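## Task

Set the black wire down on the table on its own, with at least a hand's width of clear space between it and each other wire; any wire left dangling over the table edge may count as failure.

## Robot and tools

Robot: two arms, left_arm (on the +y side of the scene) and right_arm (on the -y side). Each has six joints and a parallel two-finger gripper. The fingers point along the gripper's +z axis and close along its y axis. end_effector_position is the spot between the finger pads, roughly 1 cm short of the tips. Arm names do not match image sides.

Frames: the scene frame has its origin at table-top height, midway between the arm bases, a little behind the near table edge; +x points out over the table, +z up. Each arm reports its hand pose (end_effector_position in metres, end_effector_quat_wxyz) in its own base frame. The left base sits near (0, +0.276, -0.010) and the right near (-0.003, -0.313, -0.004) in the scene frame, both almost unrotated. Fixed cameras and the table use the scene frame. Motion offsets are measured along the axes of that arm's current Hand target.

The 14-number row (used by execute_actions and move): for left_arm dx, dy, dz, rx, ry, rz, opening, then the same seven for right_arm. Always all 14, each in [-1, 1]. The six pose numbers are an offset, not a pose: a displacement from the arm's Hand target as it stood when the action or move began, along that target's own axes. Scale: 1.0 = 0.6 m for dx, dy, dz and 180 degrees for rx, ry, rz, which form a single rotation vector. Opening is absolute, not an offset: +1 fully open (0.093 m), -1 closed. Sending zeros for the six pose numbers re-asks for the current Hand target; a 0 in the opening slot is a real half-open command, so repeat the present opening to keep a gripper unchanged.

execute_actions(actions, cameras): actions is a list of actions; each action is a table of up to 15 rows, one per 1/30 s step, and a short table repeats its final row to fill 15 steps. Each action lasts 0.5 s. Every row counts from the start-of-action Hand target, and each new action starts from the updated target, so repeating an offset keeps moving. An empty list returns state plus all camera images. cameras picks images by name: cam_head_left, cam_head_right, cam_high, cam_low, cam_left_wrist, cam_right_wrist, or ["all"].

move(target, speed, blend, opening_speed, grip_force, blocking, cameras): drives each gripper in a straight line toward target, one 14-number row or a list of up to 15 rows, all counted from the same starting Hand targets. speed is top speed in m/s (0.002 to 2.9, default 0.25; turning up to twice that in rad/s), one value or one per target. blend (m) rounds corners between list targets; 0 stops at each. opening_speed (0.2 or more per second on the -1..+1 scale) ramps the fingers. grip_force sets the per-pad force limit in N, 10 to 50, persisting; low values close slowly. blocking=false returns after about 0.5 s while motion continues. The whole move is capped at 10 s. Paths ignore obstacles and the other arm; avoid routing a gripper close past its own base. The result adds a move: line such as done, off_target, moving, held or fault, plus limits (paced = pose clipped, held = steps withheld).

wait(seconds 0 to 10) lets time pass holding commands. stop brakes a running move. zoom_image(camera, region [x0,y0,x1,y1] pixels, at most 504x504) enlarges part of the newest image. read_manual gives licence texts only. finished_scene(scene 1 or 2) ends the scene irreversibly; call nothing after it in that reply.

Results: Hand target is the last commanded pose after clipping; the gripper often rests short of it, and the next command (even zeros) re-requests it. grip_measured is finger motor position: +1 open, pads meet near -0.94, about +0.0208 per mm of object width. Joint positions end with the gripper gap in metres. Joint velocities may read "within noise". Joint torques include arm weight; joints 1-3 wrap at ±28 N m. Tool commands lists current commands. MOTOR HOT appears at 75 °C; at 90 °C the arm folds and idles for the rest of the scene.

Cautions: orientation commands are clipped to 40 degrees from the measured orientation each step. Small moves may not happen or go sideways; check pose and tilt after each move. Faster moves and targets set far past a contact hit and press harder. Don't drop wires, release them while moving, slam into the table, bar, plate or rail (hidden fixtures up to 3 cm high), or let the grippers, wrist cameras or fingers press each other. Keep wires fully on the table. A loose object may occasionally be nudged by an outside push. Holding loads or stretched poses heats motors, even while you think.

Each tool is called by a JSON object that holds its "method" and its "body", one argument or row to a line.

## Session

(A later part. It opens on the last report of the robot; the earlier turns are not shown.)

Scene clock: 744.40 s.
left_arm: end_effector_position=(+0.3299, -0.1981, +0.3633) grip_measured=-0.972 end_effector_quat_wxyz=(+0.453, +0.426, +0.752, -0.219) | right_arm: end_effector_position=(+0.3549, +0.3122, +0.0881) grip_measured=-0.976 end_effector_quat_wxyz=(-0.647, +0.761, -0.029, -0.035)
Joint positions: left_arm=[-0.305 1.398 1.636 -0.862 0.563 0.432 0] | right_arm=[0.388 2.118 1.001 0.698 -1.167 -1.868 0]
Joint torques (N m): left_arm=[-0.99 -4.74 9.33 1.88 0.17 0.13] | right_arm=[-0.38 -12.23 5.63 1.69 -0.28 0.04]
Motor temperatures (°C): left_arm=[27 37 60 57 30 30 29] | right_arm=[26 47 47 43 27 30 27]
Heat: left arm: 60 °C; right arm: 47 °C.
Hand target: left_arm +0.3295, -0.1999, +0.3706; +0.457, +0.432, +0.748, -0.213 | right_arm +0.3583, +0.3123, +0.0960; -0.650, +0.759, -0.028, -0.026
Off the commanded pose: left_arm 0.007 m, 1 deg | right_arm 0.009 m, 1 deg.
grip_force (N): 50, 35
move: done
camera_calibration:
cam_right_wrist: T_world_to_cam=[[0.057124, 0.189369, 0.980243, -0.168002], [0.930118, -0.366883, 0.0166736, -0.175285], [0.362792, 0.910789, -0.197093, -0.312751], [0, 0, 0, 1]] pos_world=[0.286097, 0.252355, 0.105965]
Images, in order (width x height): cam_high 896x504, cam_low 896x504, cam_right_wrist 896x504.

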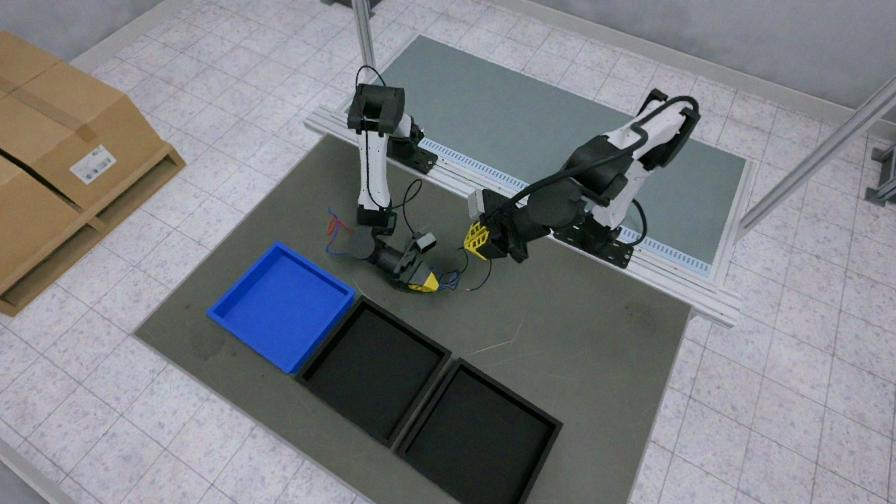

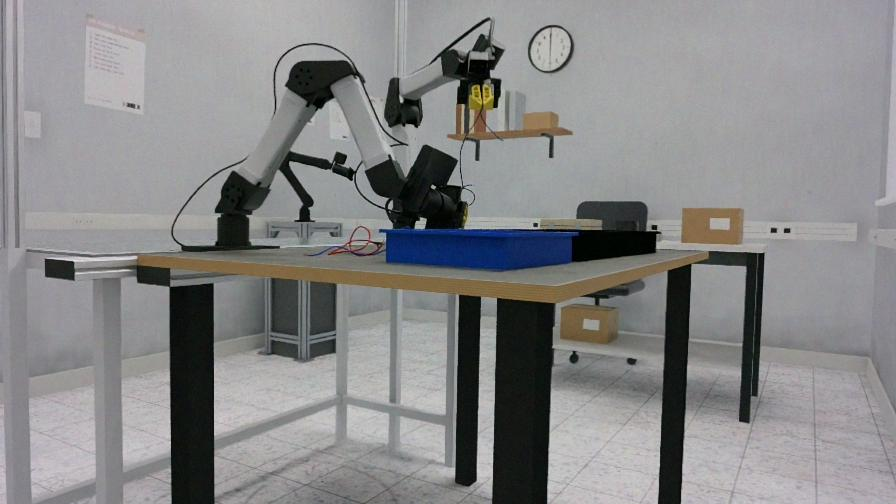

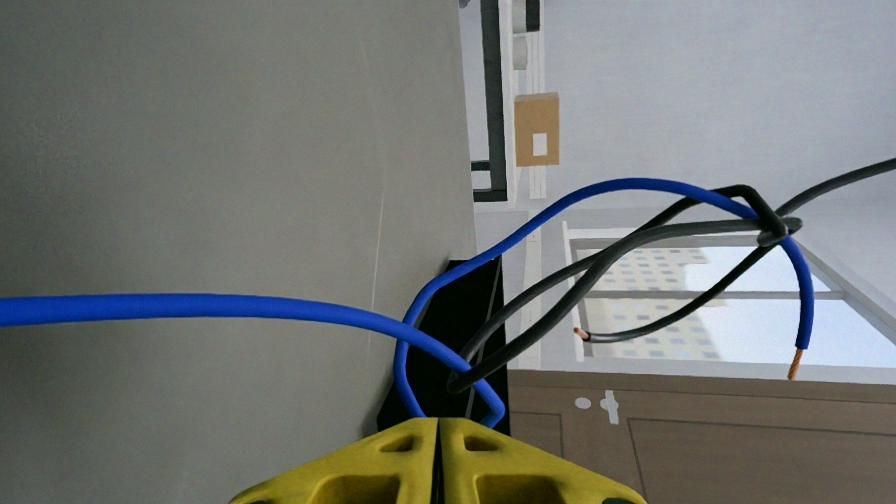

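{"method": "move", "body": {
  "target": [
    [0,0,0,0,0,0,-1,0,0,0,0,0,0,-0.25],
    [0,0,0,0,0,0,-1,0.0333,-0.0045,0.0452,0,0,0,-0.25]
  ],
  "speed": 0.06,
  "cameras": ["cam_low","cam_high","cam_right_wrist"]
}}

{"method": "zoom_image", "body": {
  "camera": "cam_high",
  "region": [420, 250, 490, 310]
}}

{"method": "zoom_image", "body": {
  "camera": "cam_low",
  "region": [440, 180, 500, 240]
}}

Scene clock: 764.67 s.
left_arm: end_effector_position=(+0.3299, -0.1981, +0.3633) grip_measured=-0.972 end_effector_quat_wxyz=(+0.453, +0.426, +0.752, -0.219) | right_arm: end_effector_position=(+0.3728, +0.3367, +0.0944) grip_measured=-0.252 end_effector_quat_wxyz=(-0.651, +0.758, -0.023, -0.026)
Joint positions: left_arm=[-0.305 1.398 1.636 -0.862 0.563 0.432 0] | right_arm=[0.427 2.176 1.115 0.699 -1.128 -1.831 0.033]
Joint torques (N m): left_arm=[-1.03 -4.74 9.33 1.87 0.17 0.13] | right_arm=[-0.13 -10.32 7.36 1.62 -0.26 0.07]
Motor temperatures (°C): left_arm=[27 37 60 56 30 30 29] | right_arm=[26 47 47 43 27 30 27]
Heat: left arm: 60 °C; right arm: 47 °C.
Hand target: left_arm +0.3295, -0.1999, +0.3706; +0.457, +0.432, +0.748, -0.213 | right_arm +0.3783, +0.3394, +0.0929; -0.650, +0.759, -0.028, -0.027
Off the commanded pose: left_arm 0.007 m, 1 deg | right_arm 0.006 m, 1 deg.
grip_force (N): 50, 35
move: done
camera_calibration:
cam_right_wrist: T_world_to_cam=[[0.0358218, 0.180764, 0.982874, -0.169133], [0.92868, -0.369314, 0.0340754, -0.183296], [0.369149, 0.911554, -0.181102, -0.344534], [0, 0, 0, 1]] pos_world=[0.303467, 0.276941, 0.110086]
Images, in order (width x height): cam_high 896x504, cam_low 896x504, cam_right_wrist 896x504.

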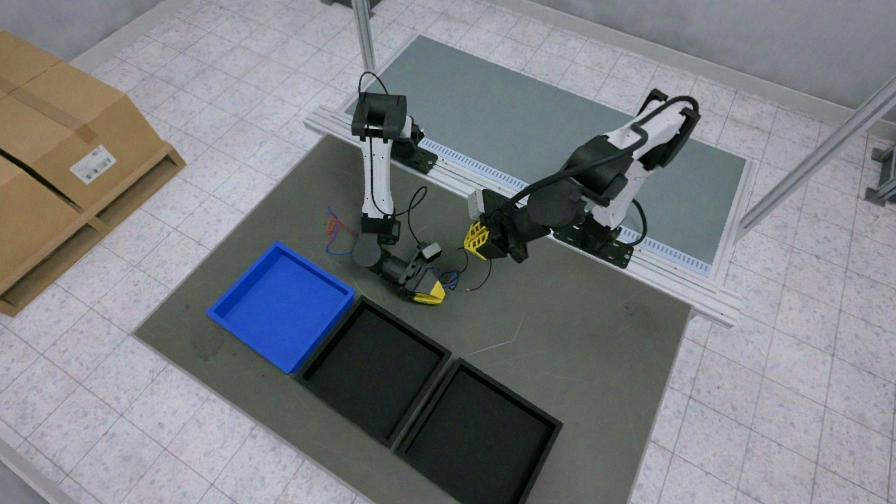

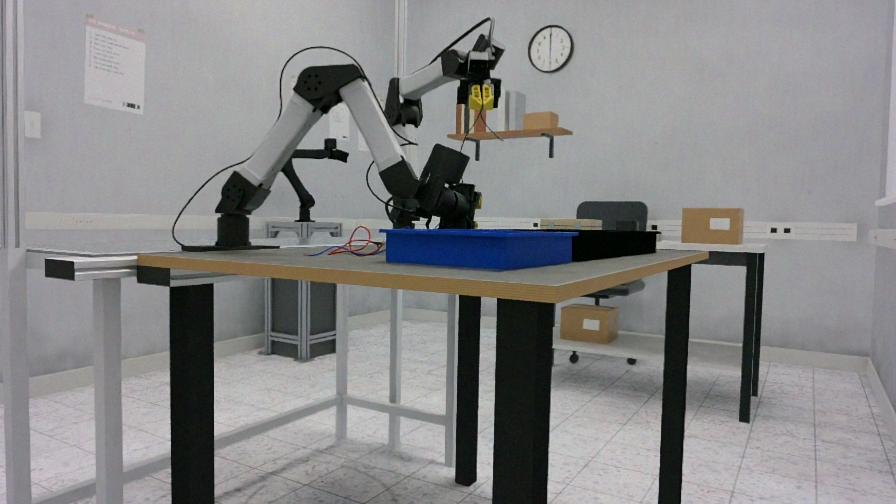

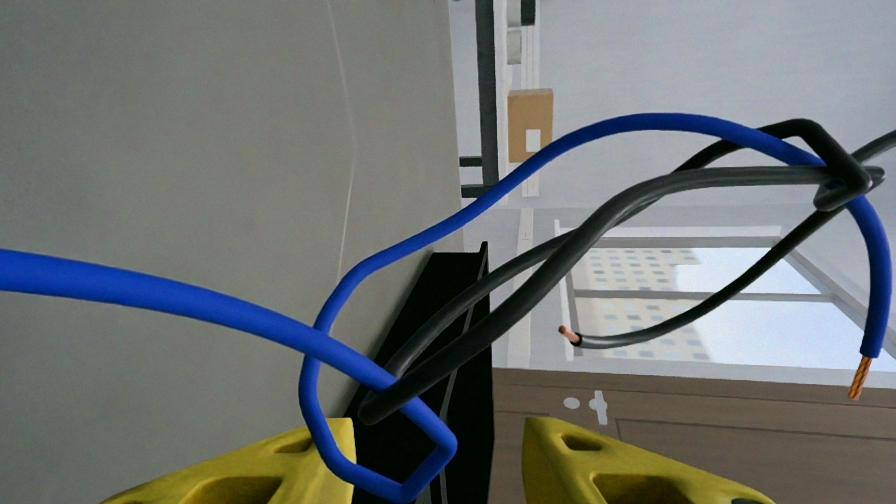

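Scaled by 7.200.

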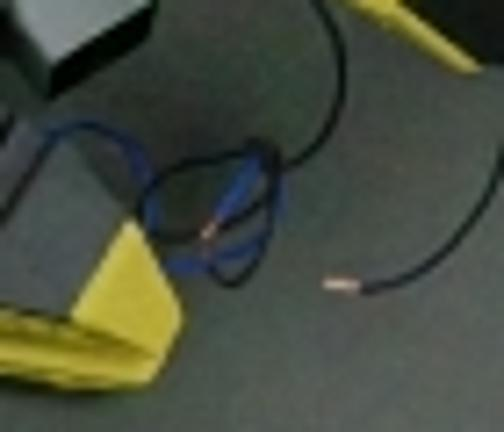

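Scaled by 8.400.

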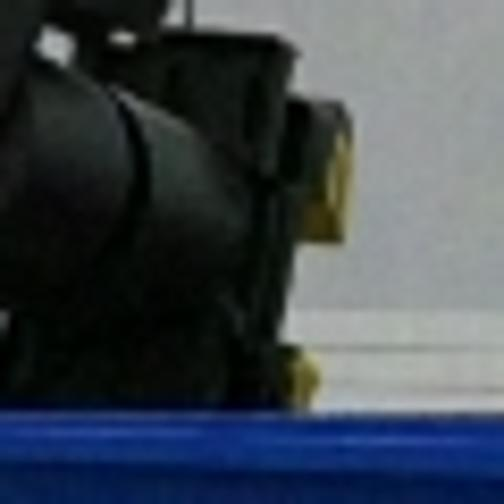

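{"method": "move", "body": {
  "target": [
    [0,0,0,0,0,0,-1,0.0004,0.0075,-0.0494,0,0,0,-0.25],
    [0,0,0,0,0,0,-1,-0.0213,0.0092,-0.0494,0,0,0,-0.25],
    [0,0,0,0,0,0,-1,-0.0215,0.0042,-0.0165,0,0,0,-0.25]
  ],
  "speed": 0.06,
  "cameras": ["cam_low","cam_high","cam_right_wrist"]
}}

{"method": "zoom_image", "body": {
  "camera": "cam_high",
  "region": [420, 250, 490, 310]
}}

{"method": "zoom_image", "body": {
  "camera": "cam_low",
  "region": [440, 180, 500, 240]
}}

Scene clock: 778.03 s.
left_arm: end_effector_position=(+0.3299, -0.1981, +0.3633) grip_measured=-0.972 end_effector_quat_wxyz=(+0.453, +0.426, +0.752, -0.219) | right_arm: end_effector_position=(+0.3583, +0.3281, +0.0833) grip_measured=-0.252 end_effector_quat_wxyz=(-0.646, +0.762, -0.031, -0.038)
Joint positions: left_arm=[-0.305 1.398 1.636 -0.862 0.563 0.432 0] | right_arm=[0.421 2.158 1.043 0.714 -1.138 -1.839 0.033]
Joint torques (N m): left_arm=[-1.01 -4.74 9.32 1.87 0.17 0.13] | right_arm=[-0.53 -12.15 6.69 1.73 -0.27 0.06]
Motor temperatures (°C): left_arm=[27 37 61 56 30 30 29] | right_arm=[26 49 47 43 27 30 27]
Heat: left arm: 61 °C; right arm: 49 °C.
Hand target: left_arm +0.3295, -0.1999, +0.3706; +0.457, +0.432, +0.748, -0.213 | right_arm +0.3653, +0.3293, +0.0930; -0.650, +0.759, -0.028, -0.026
Off the commanded pose: left_arm 0.007 m, 1 deg | right_arm 0.012 m, 2 deg.
grip_force (N): 50, 35
move: off_target (right_arm)
camera_calibration:
cam_right_wrist: T_world_to_cam=[[0.0636785, 0.193542, 0.979023, -0.169992], [0.930943, -0.364979, 0.0116011, -0.172971], [0.359568, 0.910677, -0.203418, -0.327771], [0, 0, 0, 1]] pos_world=[0.289707, 0.268263, 0.101758]
Images, in order (width x height): cam_high 896x504, cam_low 896x504, cam_right_wrist 896x504.

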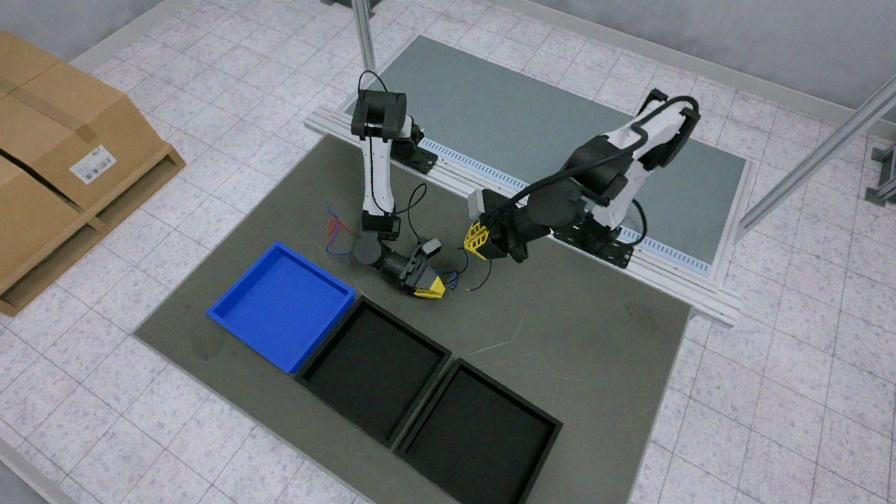

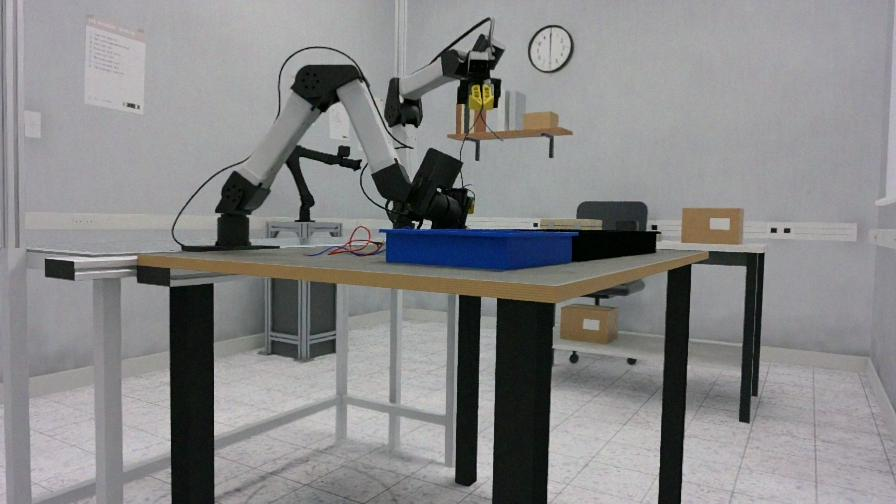

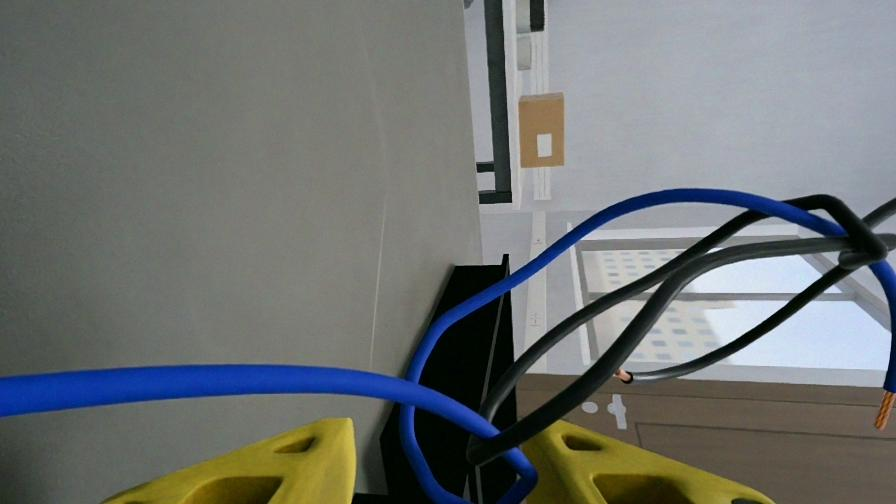

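Scaled by 7.200.

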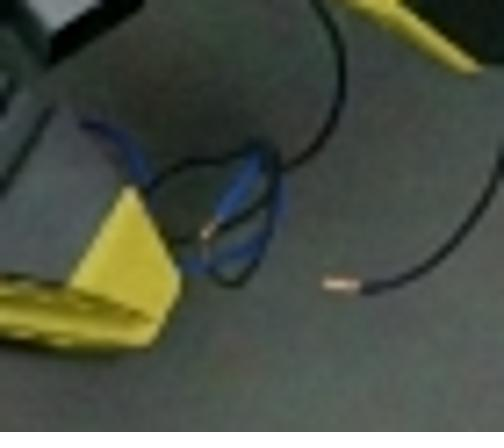

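Scaled by 8.400.

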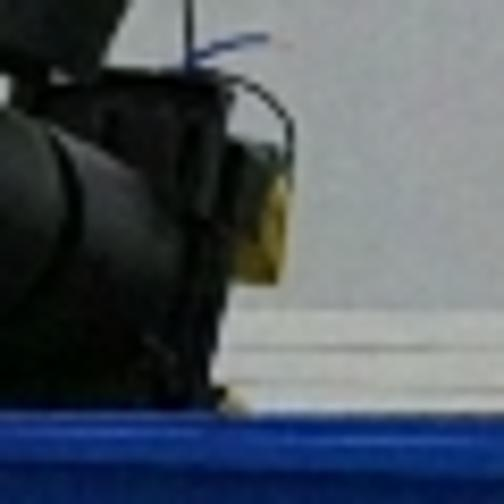

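{"method": "move", "body": {
  "target": [0,0,0,0,0,0,-1,0,0,0,0,0,0,-1],
  "opening_speed": 0.5,
  "cameras": ["cam_high","cam_right_wrist"]
}}

{"method": "zoom_image", "body": {
  "camera": "cam_right_wrist",
  "region": [280, 204, 620, 504]
}}

Scene clock: 787.07 s.
left_arm: end_effector_position=(+0.3299, -0.1981, +0.3633) grip_measured=-0.972 end_effector_quat_wxyz=(+0.453, +0.426, +0.752, -0.219) | right_arm: end_effector_position=(+0.3585, +0.3282, +0.0833) grip_measured=-0.971 end_effector_quat_wxyz=(-0.646, +0.762, -0.031, -0.038)
Joint positions: left_arm=[-0.305 1.398 1.636 -0.862 0.563 0.432 0] | right_arm=[0.421 2.158 1.043 0.715 -1.137 -1.838 0]
Joint torques (N m): left_arm=[-1.01 -4.74 9.35 1.87 0.17 0.13] | right_arm=[-0.47 -12.18 6.71 1.72 -0.27 0.04]
Motor temperatures (°C): left_arm=[27 37 61 56 30 30 29] | right_arm=[26 49 47 43 26 30 27]
Heat: left arm: 61 °C; right arm: 49 °C.
Hand target: left_arm +0.3295, -0.1999, +0.3706; +0.457, +0.432, +0.748, -0.213 | right_arm +0.3653, +0.3293, +0.0930; -0.651, +0.759, -0.028, -0.026
Off the commanded pose: left_arm 0.007 m, 1 deg | right_arm 0.012 m, 2 deg.
grip_force (N): 50, 35
move: off_target (right_arm)
camera_calibration:
cam_right_wrist: T_world_to_cam=[[0.0634759, 0.193437, 0.979057, -0.170032], [0.930676, -0.365651, 0.0119042, -0.172801], [0.360296, 0.910429, -0.203237, -0.328039], [0, 0, 0, 1]] pos_world=[0.289806, 0.268362, 0.101859]
Images, in order (width x height): cam_high 896x504, cam_right_wrist 896x504.

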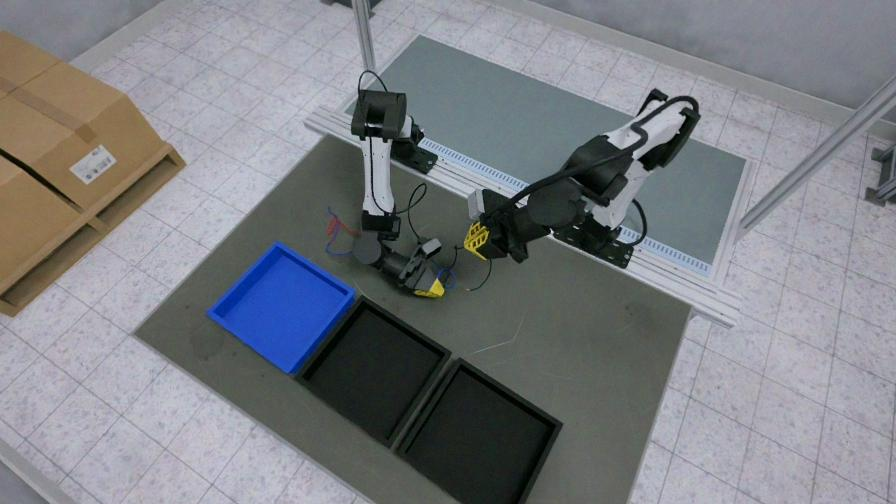

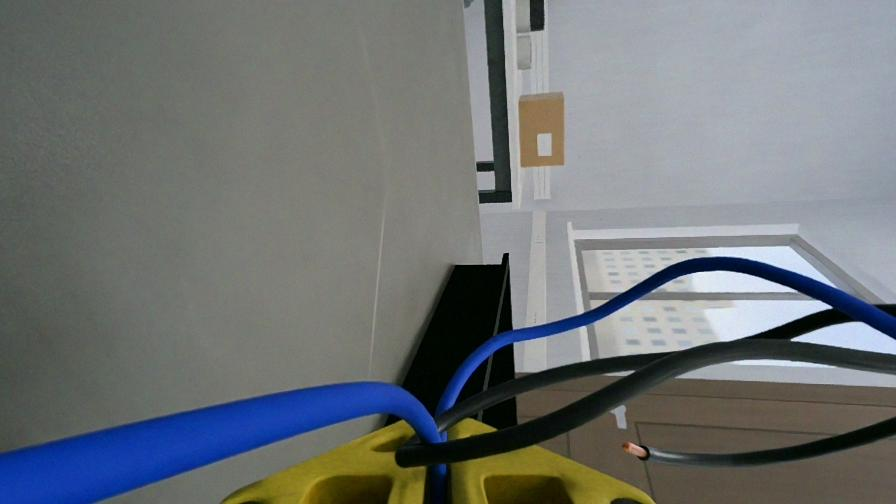

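Scaled by 1.482.

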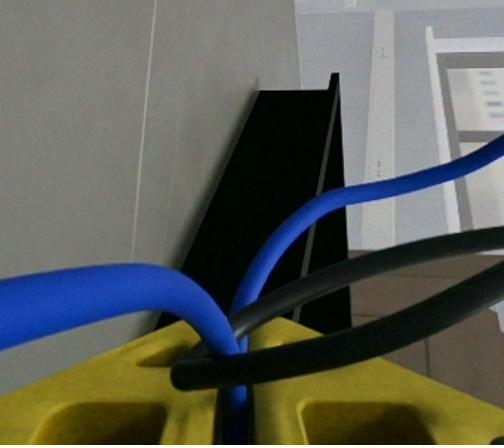

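{"method": "move", "body": {
  "target": [0.0307,0.055,-0.0795,-0.0723,0.0063,-0.041,-1,0.0033,0.0479,-0.0938,0.0086,0.1095,0.0167,-1],
  "speed": 0.06,
  "cameras": ["cam_low","cam_high","cam_right_wrist","cam_left_wrist"]
}}

{"method": "zoom_image", "body": {
  "camera": "cam_high",
  "region": [380, 200, 520, 320]
}}

{"method": "zoom_image", "body": {
  "camera": "cam_low",
  "region": [410, 110, 520, 240]
}}

Scene clock: 817.40 s.
left_arm: end_effector_position=(+0.3331, -0.1484, +0.3731) grip_measured=-0.972 end_effector_quat_wxyz=(+0.465, +0.340, +0.801, -0.164) | right_arm: end_effector_position=(+0.3638, +0.2748, +0.0695) grip_measured=-0.971 end_effector_quat_wxyz=(-0.647, +0.744, -0.148, +0.083)
Joint positions: left_arm=[-0.221 1.326 1.636 -0.913 0.439 0.349 0] | right_arm=[0.36 2.104 0.727 1.142 -0.874 -1.684 0]
Joint torques (N m): left_arm=[1.14 -7.43 5.52 2.23 0.06 -0.01] | right_arm=[-1.05 -11.82 3.18 1.79 -0.11 0.02]
Motor temperatures (°C): left_arm=[27 38 60 56 30 30 29] | right_arm=[26 50 46 42 26 30 27]
Heat: left arm: 60 °C; right arm: 50 °C.
Hand target: left_arm +0.3296, -0.1398, +0.3805; +0.480, +0.330, +0.798, -0.151 | right_arm +0.3652, +0.2693, +0.0731; -0.645, +0.742, -0.159, +0.087
Off the commanded pose: left_arm 0.012 m, 3 deg | right_arm 0.007 m, 1 deg.
grip_force (N): 50, 35
move: off_target (left_arm)
camera_calibration:
cam_left_wrist: T_world_to_cam=[[-0.70111, -0.711586, -0.0457267, 0.143084], [-0.567284, 0.595487, -0.568844, 0.528585], [0.432011, -0.372882, -0.821173, 0.185085], [0, 0, 0, 1]] pos_world=[0.320217, -0.143934, 0.459212]
cam_right_wrist: T_world_to_cam=[[0.0917105, 0.157691, 0.983221, -0.147212], [0.756852, -0.652697, 0.0340852, -0.0565167], [0.64712, 0.741027, -0.179208, -0.343633], [0, 0, 0, 1]] pos_world=[0.278647, 0.240967, 0.085086]
Images, in order (width x height): cam_high 896x504, cam_low 896x504, cam_left_wrist 896x504, cam_right_wrist 896x504.

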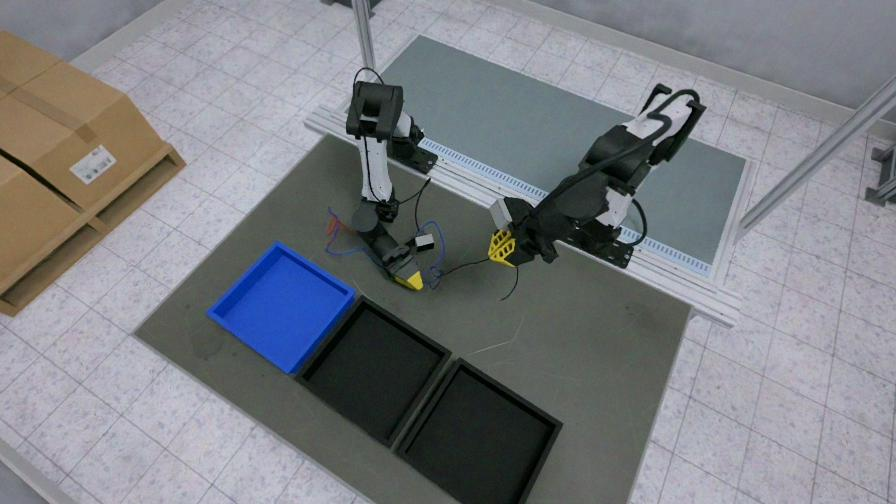

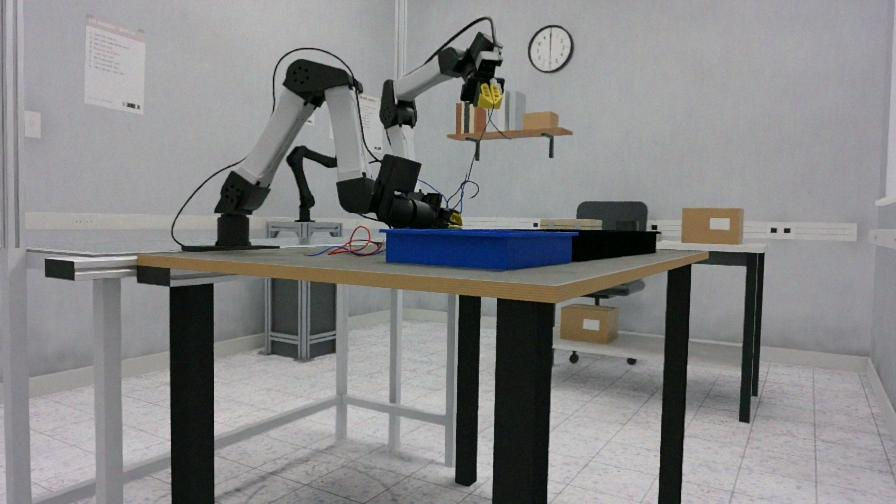

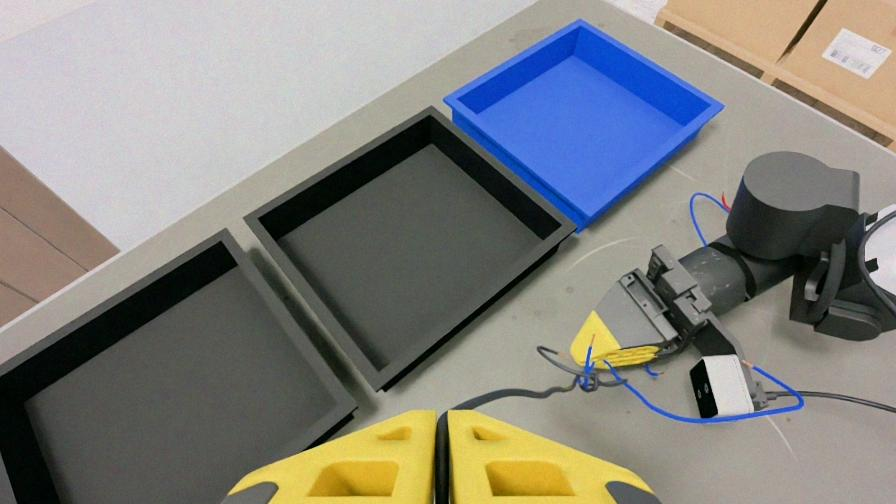

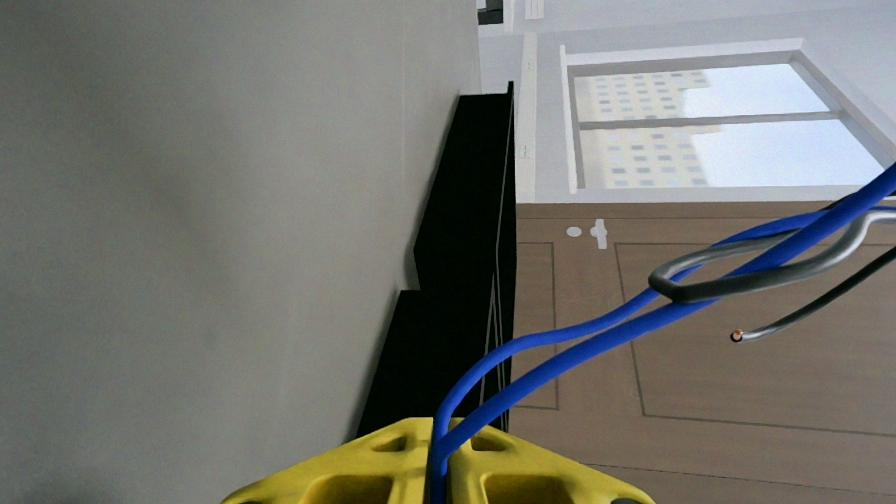

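Scaled by 3.600.

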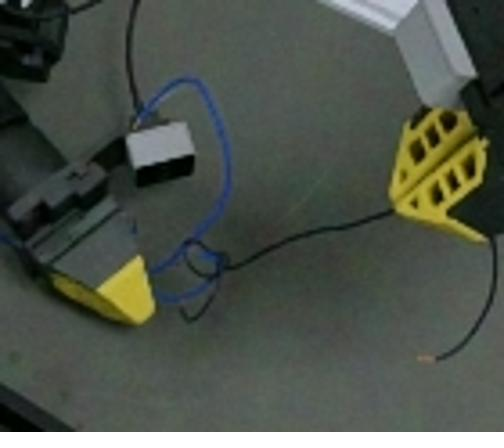

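Scaled by 3.877.

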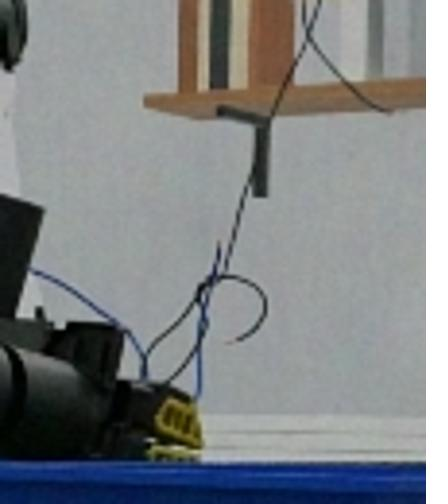

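{"method": "move", "body": {
  "target": [0.0318,0.0614,-0.0465,-0.0481,0.0042,-0.0273,-1,0.0335,-0.0047,-0.0955,0.0063,0.082,0.0126,-1],
  "speed": 0.06,
  "cameras": ["cam_low","cam_high","cam_left_wrist"]
}}

{"method": "zoom_image", "body": {
  "camera": "cam_high",
  "region": [360, 200, 520, 320]
}}

{"method": "zoom_image", "body": {
  "camera": "cam_low",
  "region": [390, 80, 520, 240]
}}

{"method": "zoom_image", "body": {
  "camera": "cam_left_wrist",
  "region": [460, 280, 860, 504]
}}

Scene clock: 830.10 s.
left_arm: end_effector_position=(+0.3341, -0.0971, +0.3794) grip_measured=-0.972 end_effector_quat_wxyz=(+0.487, +0.270, +0.822, -0.119) | right_arm: end_effector_position=(+0.3641, +0.2139, +0.0758) grip_measured=-0.971 end_effector_quat_wxyz=(-0.625, +0.721, -0.249, +0.162)
Joint positions: left_arm=[-0.094 1.255 1.597 -0.912 0.398 0.32 0] | right_arm=[0.271 1.973 0.514 1.242 -0.702 -1.634 0]
Joint torques (N m): left_arm=[0.99 -6.06 5.14 2.17 0.03 -0.01] | right_arm=[-0.9 -10.48 3.08 2.03 -0.09 0.07]
Motor temperatures (°C): left_arm=[27 39 58 57 30 30 29] | right_arm=[26 51 45 42 26 30 27]
Heat: left arm: 58 °C; right arm: 51 °C.
Hand target: left_arm +0.3296, -0.0899, +0.3806; +0.492, +0.259, +0.824, -0.109 | right_arm +0.3652, +0.2093, +0.0830; -0.628, +0.715, -0.255, +0.170
Off the commanded pose: left_arm 0.009 m, 2 deg | right_arm 0.009 m, 1 deg.
grip_force (N): 50, 35
move: done
camera_calibration:
cam_left_wrist: T_world_to_cam=[[-0.564467, -0.823437, -0.0576882, 0.128573], [-0.65041, 0.486712, -0.583163, 0.524917], [0.508276, -0.291655, -0.810304, 0.187269], [0, 0, 0, 1]] pos_world=[0.318802, -0.0949936, 0.465275]
Images, in order (width x height): cam_high 896x504, cam_low 896x504, cam_left_wrist 896x504.

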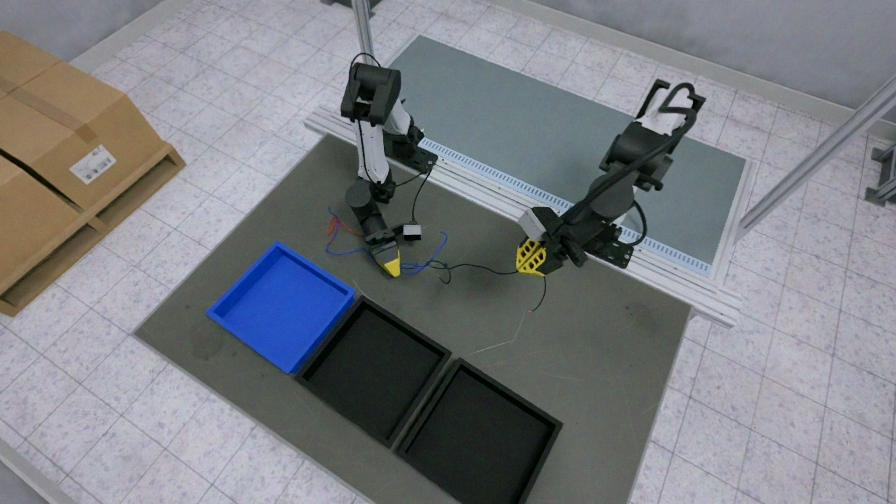

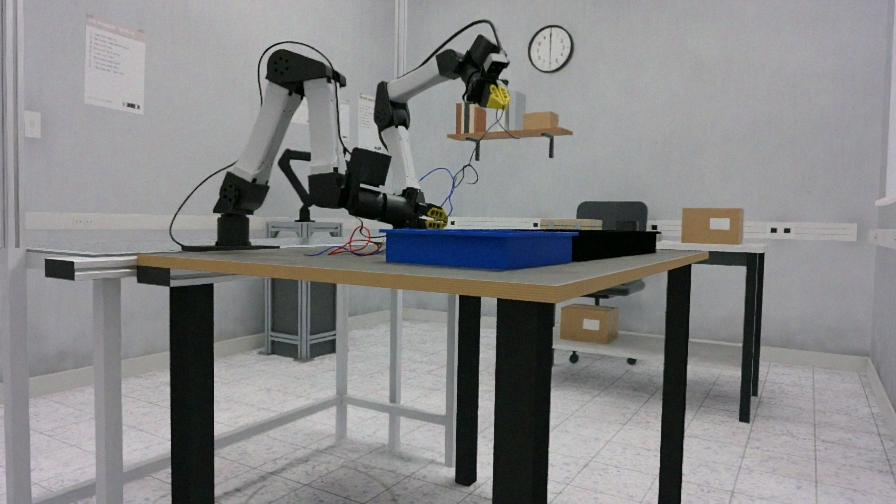

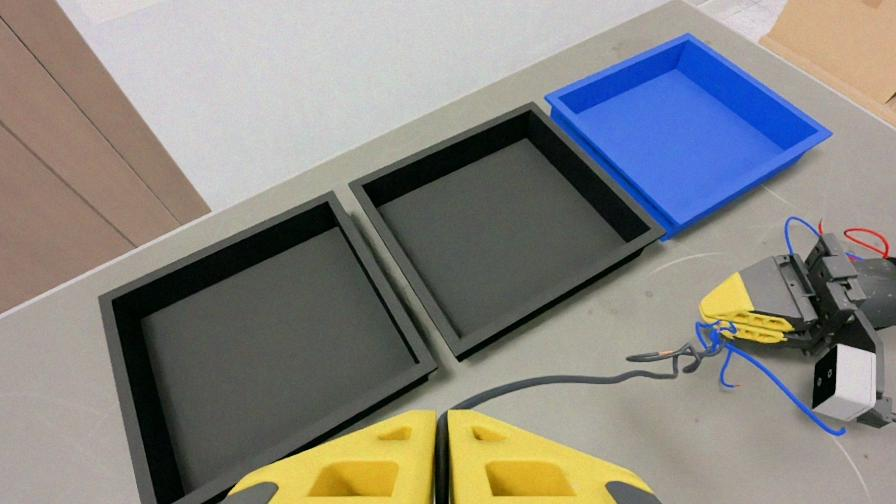

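Scaled by 3.150.

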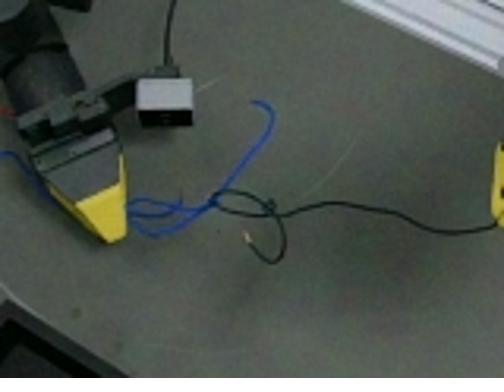

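Scaled by 3.150.

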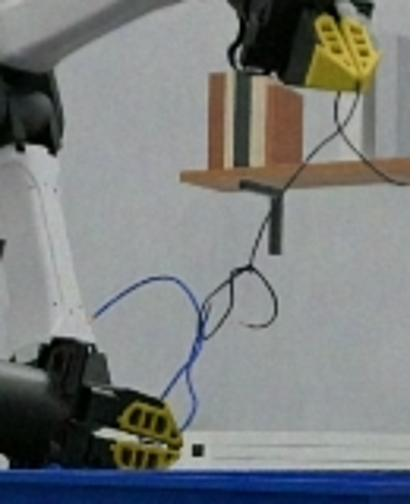

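Scaled by 1.260.

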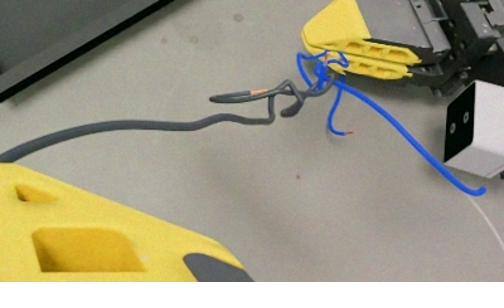

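{"method": "move", "body": {
  "target": [0.0266,0.0702,-0.0362,0,0,0,-1,0.0925,-0.0358,-0.1428,0.0064,0.082,0.0127,-1],
  "speed": 0.07,
  "cameras": ["cam_low","cam_high","cam_left_wrist"]
}}

{"method": "zoom_image", "body": {
  "camera": "cam_high",
  "region": [340, 200, 540, 320]
}}

{"method": "zoom_image", "body": {
  "camera": "cam_low",
  "region": [370, 80, 520, 240]
}}

{"method": "zoom_image", "body": {
  "camera": "cam_left_wrist",
  "region": [460, 280, 860, 504]
}}

Scene clock: 840.60 s.
left_arm: end_effector_position=(+0.3328, -0.0411, +0.3756) grip_measured=-0.972 end_effector_quat_wxyz=(+0.489, +0.257, +0.826, -0.108) | right_arm: end_effector_position=(+0.3677, +0.1124, +0.1133) grip_measured=-0.971 end_effector_quat_wxyz=(-0.603, +0.678, -0.336, +0.254)
Joint positions: left_arm=[0.151 1.255 1.597 -0.974 0.569 0.46 0] | right_arm=[0.014 1.697 0.362 1.147 -0.689 -1.63 0]
Joint torques (N m): left_arm=[0.99 -3.82 7.72 1.87 0.46 0.12] | right_arm=[-0.77 -8.17 3.62 1.87 -0.13 0.04]
Motor temperatures (°C): left_arm=[27 39 56 57 30 30 29] | right_arm=[26 50 45 44 26 30 28]
Heat: left arm: 57 °C; right arm: 50 °C.
Hand target: left_arm +0.3297, -0.0398, +0.3806; +0.492, +0.259, +0.824, -0.108 | right_arm +0.3652, +0.1093, +0.1131; -0.601, +0.676, -0.346, +0.251
Off the commanded pose: left_arm 0.006 m, 0 deg | right_arm 0.004 m, 1 deg.
grip_force (N): 50, 35
move: done
camera_calibration:
cam_left_wrist: T_world_to_cam=[[-0.535969, -0.8418, -0.0641045, 0.165955], [-0.664968, 0.467723, -0.582283, 0.498276], [0.520149, -0.269458, -0.810455, 0.198148], [0, 0, 0, 1]] pos_world=[0.317217, -0.0399614, 0.461366]
Images, in order (width x height): cam_high 896x504, cam_low 896x504, cam_left_wrist 896x504.

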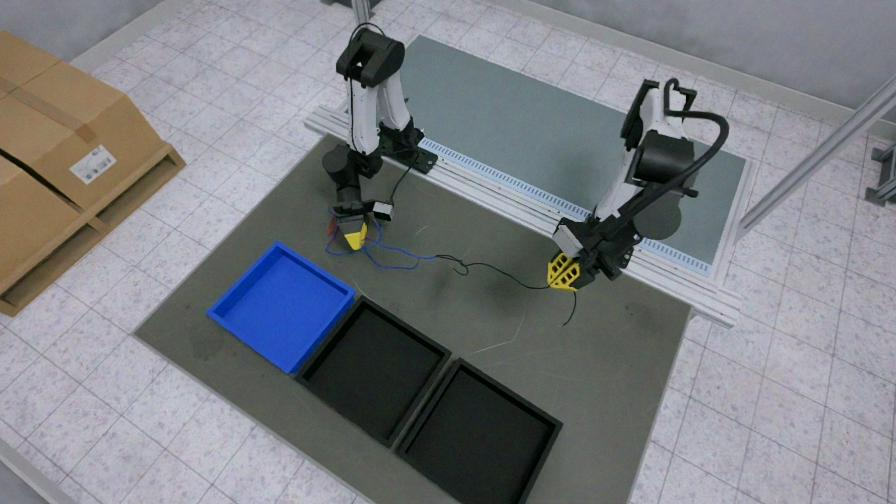

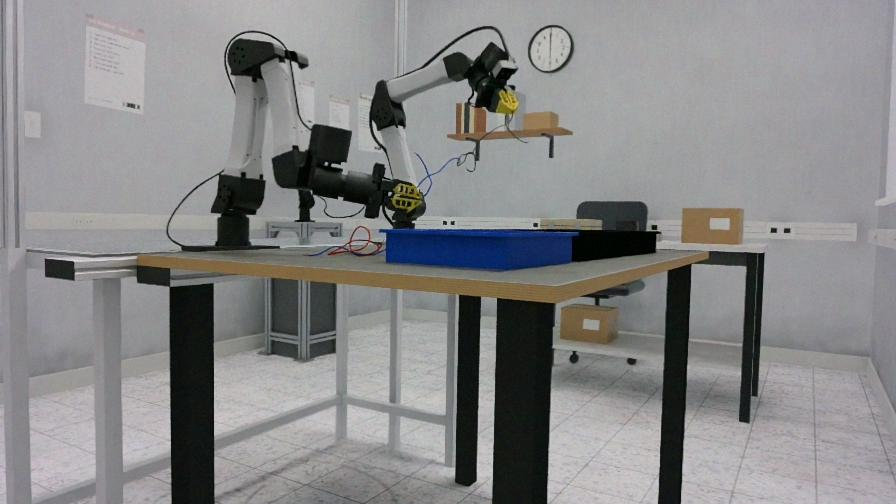

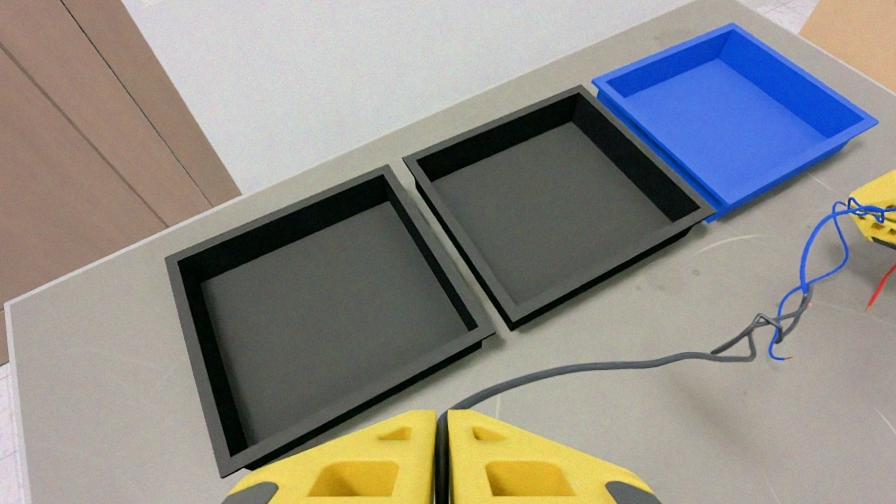

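Scaled by 2.520.

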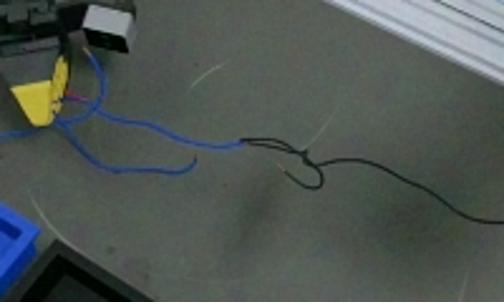

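Scaled by 3.150.

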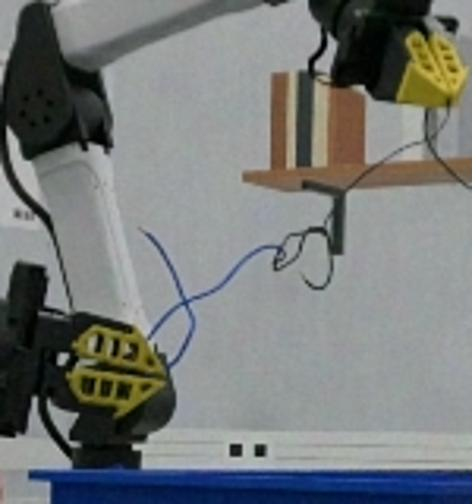

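Scaled by 1.260.

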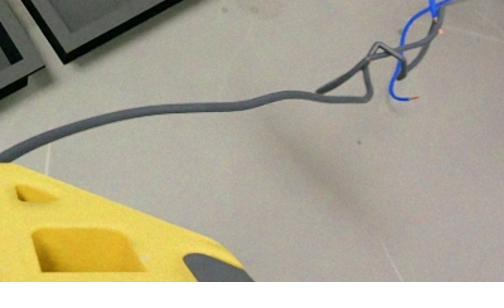

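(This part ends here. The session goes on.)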